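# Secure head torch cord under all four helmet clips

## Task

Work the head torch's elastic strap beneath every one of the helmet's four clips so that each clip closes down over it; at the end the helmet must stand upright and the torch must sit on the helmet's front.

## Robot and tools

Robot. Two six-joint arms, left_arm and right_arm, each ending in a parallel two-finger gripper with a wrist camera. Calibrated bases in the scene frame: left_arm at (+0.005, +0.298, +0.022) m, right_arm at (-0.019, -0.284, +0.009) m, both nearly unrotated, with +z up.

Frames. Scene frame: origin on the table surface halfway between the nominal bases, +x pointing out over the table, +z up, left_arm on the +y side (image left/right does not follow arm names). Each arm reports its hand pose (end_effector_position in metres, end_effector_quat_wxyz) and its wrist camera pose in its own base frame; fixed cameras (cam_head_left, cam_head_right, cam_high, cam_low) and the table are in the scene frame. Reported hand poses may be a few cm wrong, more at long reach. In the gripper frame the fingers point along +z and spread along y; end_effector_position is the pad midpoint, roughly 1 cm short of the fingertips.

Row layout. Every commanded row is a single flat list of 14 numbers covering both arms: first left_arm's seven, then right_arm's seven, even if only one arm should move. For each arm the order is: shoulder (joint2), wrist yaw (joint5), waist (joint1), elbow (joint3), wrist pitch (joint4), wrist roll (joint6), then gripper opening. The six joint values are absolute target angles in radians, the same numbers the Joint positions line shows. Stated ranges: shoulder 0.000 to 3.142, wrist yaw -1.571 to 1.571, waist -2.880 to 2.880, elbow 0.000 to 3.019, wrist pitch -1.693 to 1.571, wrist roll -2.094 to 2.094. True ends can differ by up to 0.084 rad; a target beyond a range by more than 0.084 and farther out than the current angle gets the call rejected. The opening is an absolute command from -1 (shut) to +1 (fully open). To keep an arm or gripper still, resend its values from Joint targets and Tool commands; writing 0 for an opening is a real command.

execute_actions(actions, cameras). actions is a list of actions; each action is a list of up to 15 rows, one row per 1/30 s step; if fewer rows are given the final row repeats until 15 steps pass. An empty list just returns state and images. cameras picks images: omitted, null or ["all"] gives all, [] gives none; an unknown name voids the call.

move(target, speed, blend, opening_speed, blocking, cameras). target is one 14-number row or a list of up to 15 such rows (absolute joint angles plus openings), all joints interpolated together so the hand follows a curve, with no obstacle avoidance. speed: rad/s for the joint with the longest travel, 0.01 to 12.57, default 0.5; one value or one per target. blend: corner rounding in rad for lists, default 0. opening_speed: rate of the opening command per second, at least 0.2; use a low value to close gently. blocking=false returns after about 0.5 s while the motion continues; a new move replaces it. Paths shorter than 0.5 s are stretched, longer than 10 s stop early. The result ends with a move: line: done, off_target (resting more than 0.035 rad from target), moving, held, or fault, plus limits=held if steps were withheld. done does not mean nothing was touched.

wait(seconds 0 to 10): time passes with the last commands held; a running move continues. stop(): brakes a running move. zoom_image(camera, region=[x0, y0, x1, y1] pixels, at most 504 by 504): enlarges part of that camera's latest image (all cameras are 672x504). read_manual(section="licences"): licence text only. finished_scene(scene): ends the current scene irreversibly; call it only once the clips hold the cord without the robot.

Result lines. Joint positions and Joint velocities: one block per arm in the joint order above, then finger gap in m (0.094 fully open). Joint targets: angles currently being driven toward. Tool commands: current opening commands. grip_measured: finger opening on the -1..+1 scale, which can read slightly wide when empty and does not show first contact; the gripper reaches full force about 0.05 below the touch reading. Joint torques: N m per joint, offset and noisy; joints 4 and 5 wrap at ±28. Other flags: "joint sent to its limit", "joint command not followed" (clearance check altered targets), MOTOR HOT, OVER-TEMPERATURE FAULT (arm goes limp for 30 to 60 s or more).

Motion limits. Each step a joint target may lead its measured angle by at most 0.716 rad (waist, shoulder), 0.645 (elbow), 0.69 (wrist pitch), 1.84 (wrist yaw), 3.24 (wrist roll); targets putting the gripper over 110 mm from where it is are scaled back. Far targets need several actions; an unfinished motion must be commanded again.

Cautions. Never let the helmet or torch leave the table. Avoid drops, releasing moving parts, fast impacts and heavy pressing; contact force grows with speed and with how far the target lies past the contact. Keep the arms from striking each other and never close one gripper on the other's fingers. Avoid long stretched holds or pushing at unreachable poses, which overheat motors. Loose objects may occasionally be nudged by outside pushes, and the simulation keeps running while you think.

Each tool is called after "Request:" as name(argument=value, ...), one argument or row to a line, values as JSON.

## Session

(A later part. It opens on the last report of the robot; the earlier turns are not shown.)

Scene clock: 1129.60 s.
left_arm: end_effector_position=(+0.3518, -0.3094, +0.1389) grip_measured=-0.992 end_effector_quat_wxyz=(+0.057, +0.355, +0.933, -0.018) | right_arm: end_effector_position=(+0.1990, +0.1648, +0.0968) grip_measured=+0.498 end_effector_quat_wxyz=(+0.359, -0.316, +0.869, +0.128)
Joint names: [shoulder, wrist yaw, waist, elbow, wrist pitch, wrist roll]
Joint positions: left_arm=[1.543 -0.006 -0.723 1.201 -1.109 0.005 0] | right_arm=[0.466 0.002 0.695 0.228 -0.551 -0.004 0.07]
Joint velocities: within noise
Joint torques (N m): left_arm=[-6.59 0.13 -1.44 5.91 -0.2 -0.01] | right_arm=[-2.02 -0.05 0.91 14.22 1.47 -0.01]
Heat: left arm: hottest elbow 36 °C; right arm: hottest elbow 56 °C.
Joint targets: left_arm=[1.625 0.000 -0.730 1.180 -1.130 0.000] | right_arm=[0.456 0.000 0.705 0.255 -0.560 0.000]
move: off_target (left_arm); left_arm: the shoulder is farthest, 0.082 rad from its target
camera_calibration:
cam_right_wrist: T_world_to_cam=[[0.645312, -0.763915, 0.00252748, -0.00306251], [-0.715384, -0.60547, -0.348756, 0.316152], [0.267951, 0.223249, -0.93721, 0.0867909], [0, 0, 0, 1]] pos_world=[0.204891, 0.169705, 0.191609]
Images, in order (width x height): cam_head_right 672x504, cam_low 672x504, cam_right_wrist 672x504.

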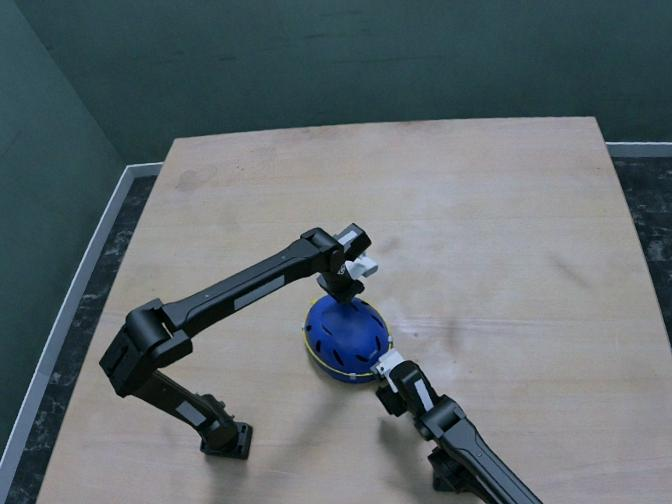

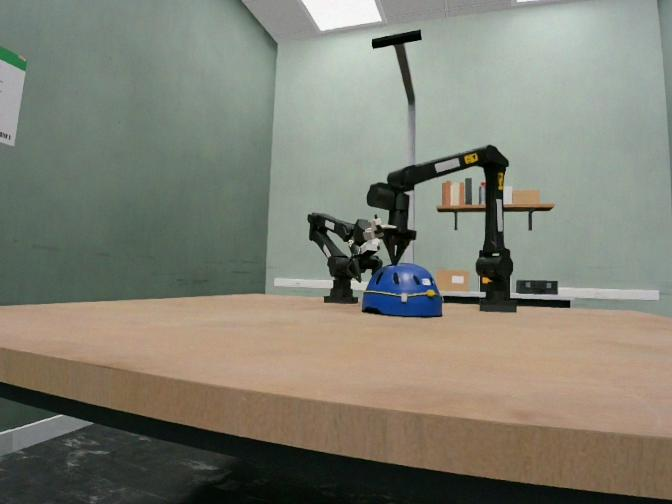

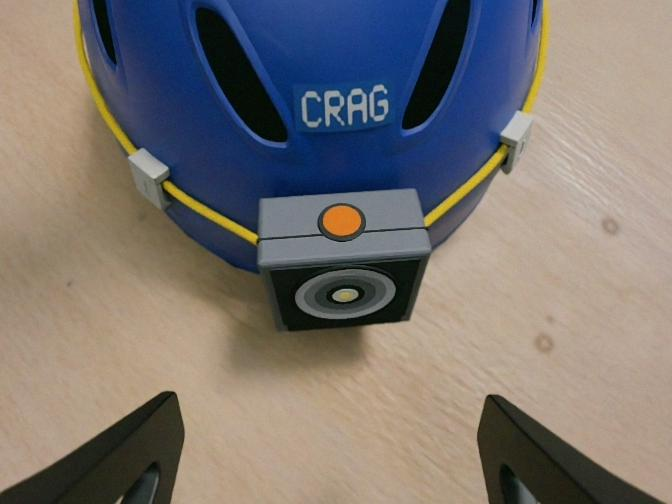

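Excellent. Inspect clips, then lift the left arm off.

Request:
zoom_image(
  camera="cam_right_wrist",
  region=[90, 110, 250, 250],
)

Request:
zoom_image(
  camera="cam_right_wrist",
  region=[420, 70, 580, 210],
)

Request:
move(
  target=[
    [1.56,0.0,-0.725,1.27,-1.13,0,-1,0.4555,0,0.705,0.255,-0.56,0,0.5],
    [1.45,0.0,-0.72,1.5,-1.361,0,-1,0.4555,0,0.705,0.255,-0.56,0,0.5],
  ],
  speed=[0.15,0.3],
  cameras=["cam_low","cam_left_wrist","cam_right_wrist","cam_high"],
)

Request:
zoom_image(
  camera="cam_low",
  region=[345, 250, 455, 325],
)

Request:
zoom_image(
  camera="cam_high",
  region=[290, 210, 390, 300],
)

Scaled by 3.150.

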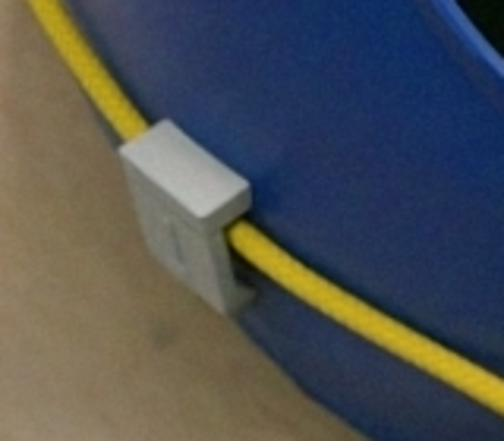

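Scaled by 3.150.

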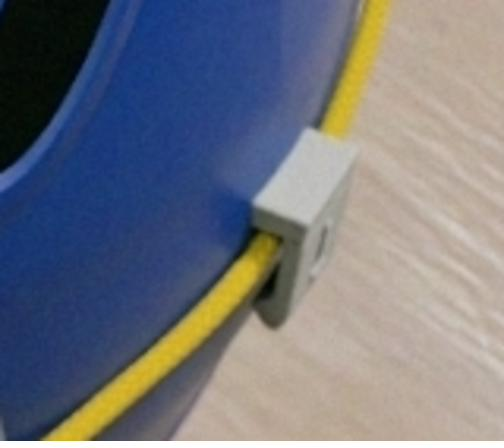

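Scene clock: 1138.07 s.
left_arm: end_effector_position=(+0.3610, -0.3183, +0.2759) grip_measured=-0.992 end_effector_quat_wxyz=(+0.105, +0.354, +0.929, -0.038) | right_arm: end_effector_position=(+0.1990, +0.1648, +0.0967) grip_measured=+0.498 end_effector_quat_wxyz=(+0.359, -0.316, +0.869, +0.128)
Joint names: [shoulder, wrist yaw, waist, elbow, wrist pitch, wrist roll]
Joint positions: left_arm=[1.453 -0.003 -0.723 1.456 -1.35 0.005 0] | right_arm=[0.466 0.002 0.695 0.228 -0.551 -0.004 0.07]
Joint velocities: within noise
Joint torques (N m): left_arm=[-12.57 0.05 -0.62 11.67 0.49 -0.05] | right_arm=[-2.02 -0.02 0.62 14.08 1.29 -0.04]
Heat: left arm: hottest elbow 36 °C; right arm: hottest elbow 55 °C.
Joint targets: left_arm=[1.450 0.000 -0.720 1.500 -1.361 0.000] | right_arm=[0.456 0.000 0.705 0.255 -0.560 0.000]
move: off_target (left_arm); left_arm: the elbow is farthest, 0.044 rad from its target
camera_calibration:
cam_left_wrist: T_world_to_cam=[[-0.667871, -0.74424, 0.00746346, 0.00234383], [-0.726212, 0.653823, 0.212439, 0.451936], [-0.162986, 0.136462, -0.977146, 0.461333], [0, 0, 0, 1]] pos_world=[0.404957, -0.356696, 0.354763]
cam_right_wrist: T_world_to_cam=[[0.645332, -0.763898, 0.00249255, -0.00306236], [-0.715485, -0.60557, -0.348376, 0.316082], [0.267634, 0.223035, -0.937351, 0.0868256], [0, 0, 0, 1]] pos_world=[0.204891, 0.169705, 0.191509]
Images, in order (width x height): cam_high 672x504, cam_low 672x504, cam_left_wrist 672x504, cam_right_wrist 672x504.

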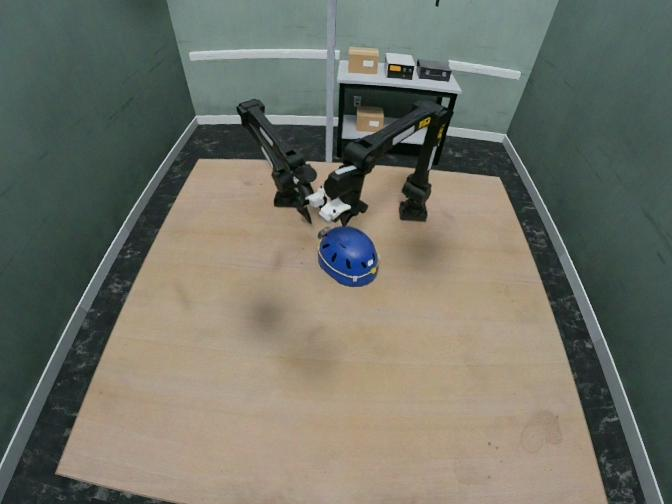

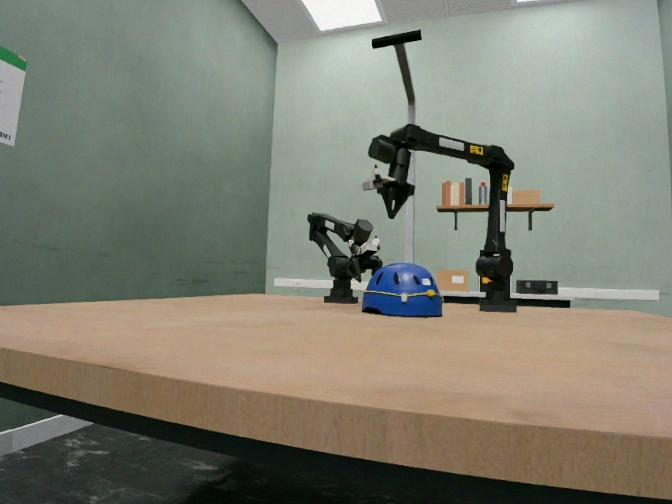

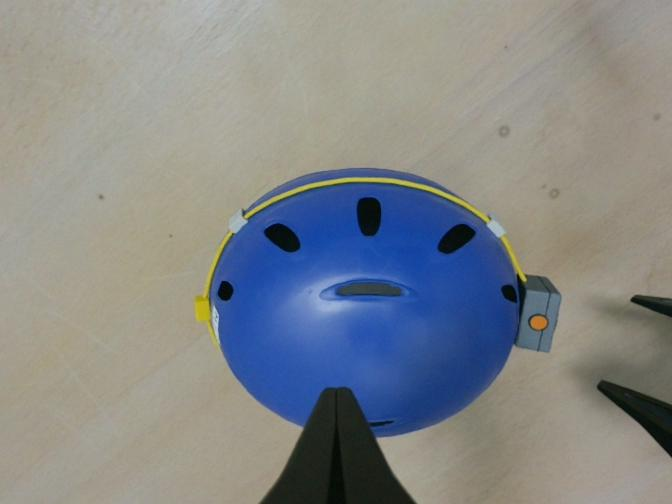

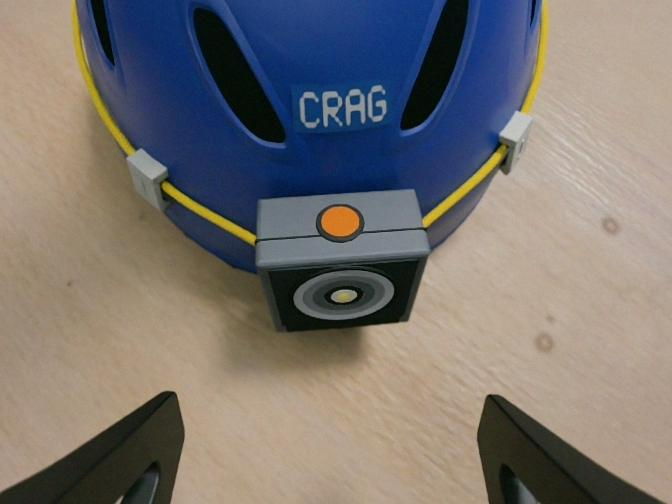

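Scaled by 4.582.

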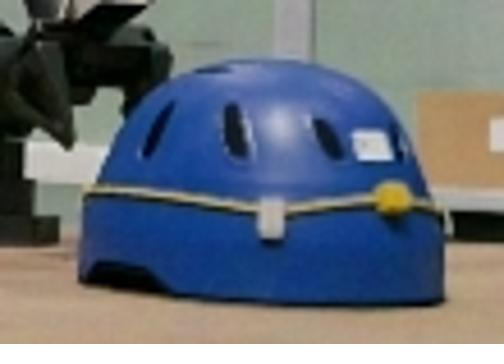

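Scaled by 5.040.

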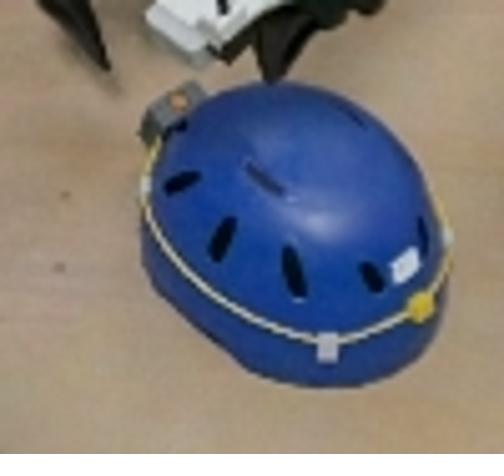

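Request:
move(
  target=[
    [1.35,0.5,-0.1,1.3,-1.1,0.8,-1,0.4555,0,0.705,0.255,-0.56,0,0.5],
    [1.35,0.872,0.05,0.8,-0.9,1.63,-1,0.4555,0,0.705,0.255,-0.56,0,0.5],
  ],
  speed=[0.8,0.8],
  blend=0.1,
  cameras=["cam_left_wrist"],
)

Request:
zoom_image(
  camera="cam_left_wrist",
  region=[150, 100, 450, 340],
)

Scene clock: 1145.93 s.
left_arm: end_effector_position=(+0.3579, -0.1192, +0.1302) grip_measured=-0.992 end_effector_quat_wxyz=(+0.342, +0.661, +0.620, -0.249) | right_arm: end_effector_position=(+0.1990, +0.1648, +0.0967) grip_measured=+0.498 end_effector_quat_wxyz=(+0.359, -0.316, +0.869, +0.128)
Joint names: [shoulder, wrist yaw, waist, elbow, wrist pitch, wrist roll]
Joint positions: left_arm=[1.361 0.869 0.035 0.807 -0.912 1.621 0] | right_arm=[0.466 0.002 0.695 0.228 -0.551 -0.004 0.07]
Joint velocities: within noise
Joint torques (N m): left_arm=[-9.29 0.62 0.44 6.3 1.09 0.07] | right_arm=[-2.26 -0.03 0.38 14.02 1.2 0.01]
Heat: left arm: hottest elbow 37 °C; right arm: hottest elbow 55 °C.
Joint targets: left_arm=[1.350 0.872 0.050 0.800 -0.900 1.630] | right_arm=[0.456 0.000 0.705 0.255 -0.560 0.000]
move: done
camera_calibration:
cam_left_wrist: T_world_to_cam=[[-0.990679, 0.0077283, -0.136001, 0.37335], [0.0633633, 0.909948, -0.409854, 0.179339], [0.120586, -0.414651, -0.901956, 0.114359], [0, 0, 0, 1]] pos_world=[0.344716, -0.118655, 0.227425]
Images, in order (width x height): cam_left_wrist 672x504.

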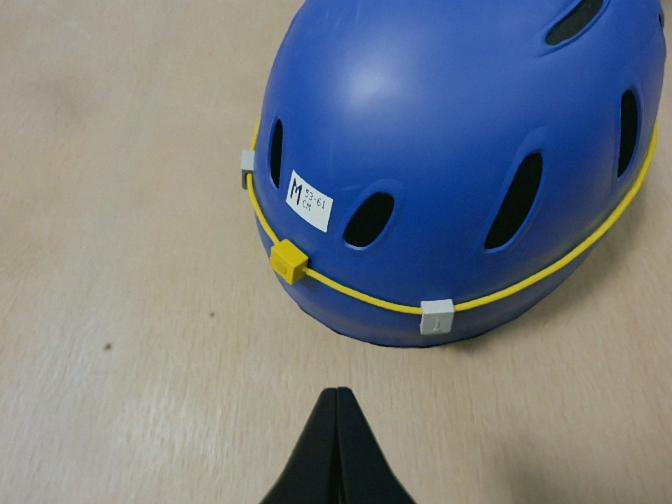

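Scaled by 1.680.

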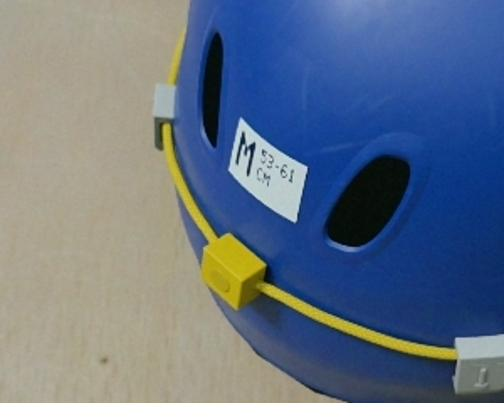

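Request:
finished_scene(
  scene=1,
)

The scene is finished: the task was done.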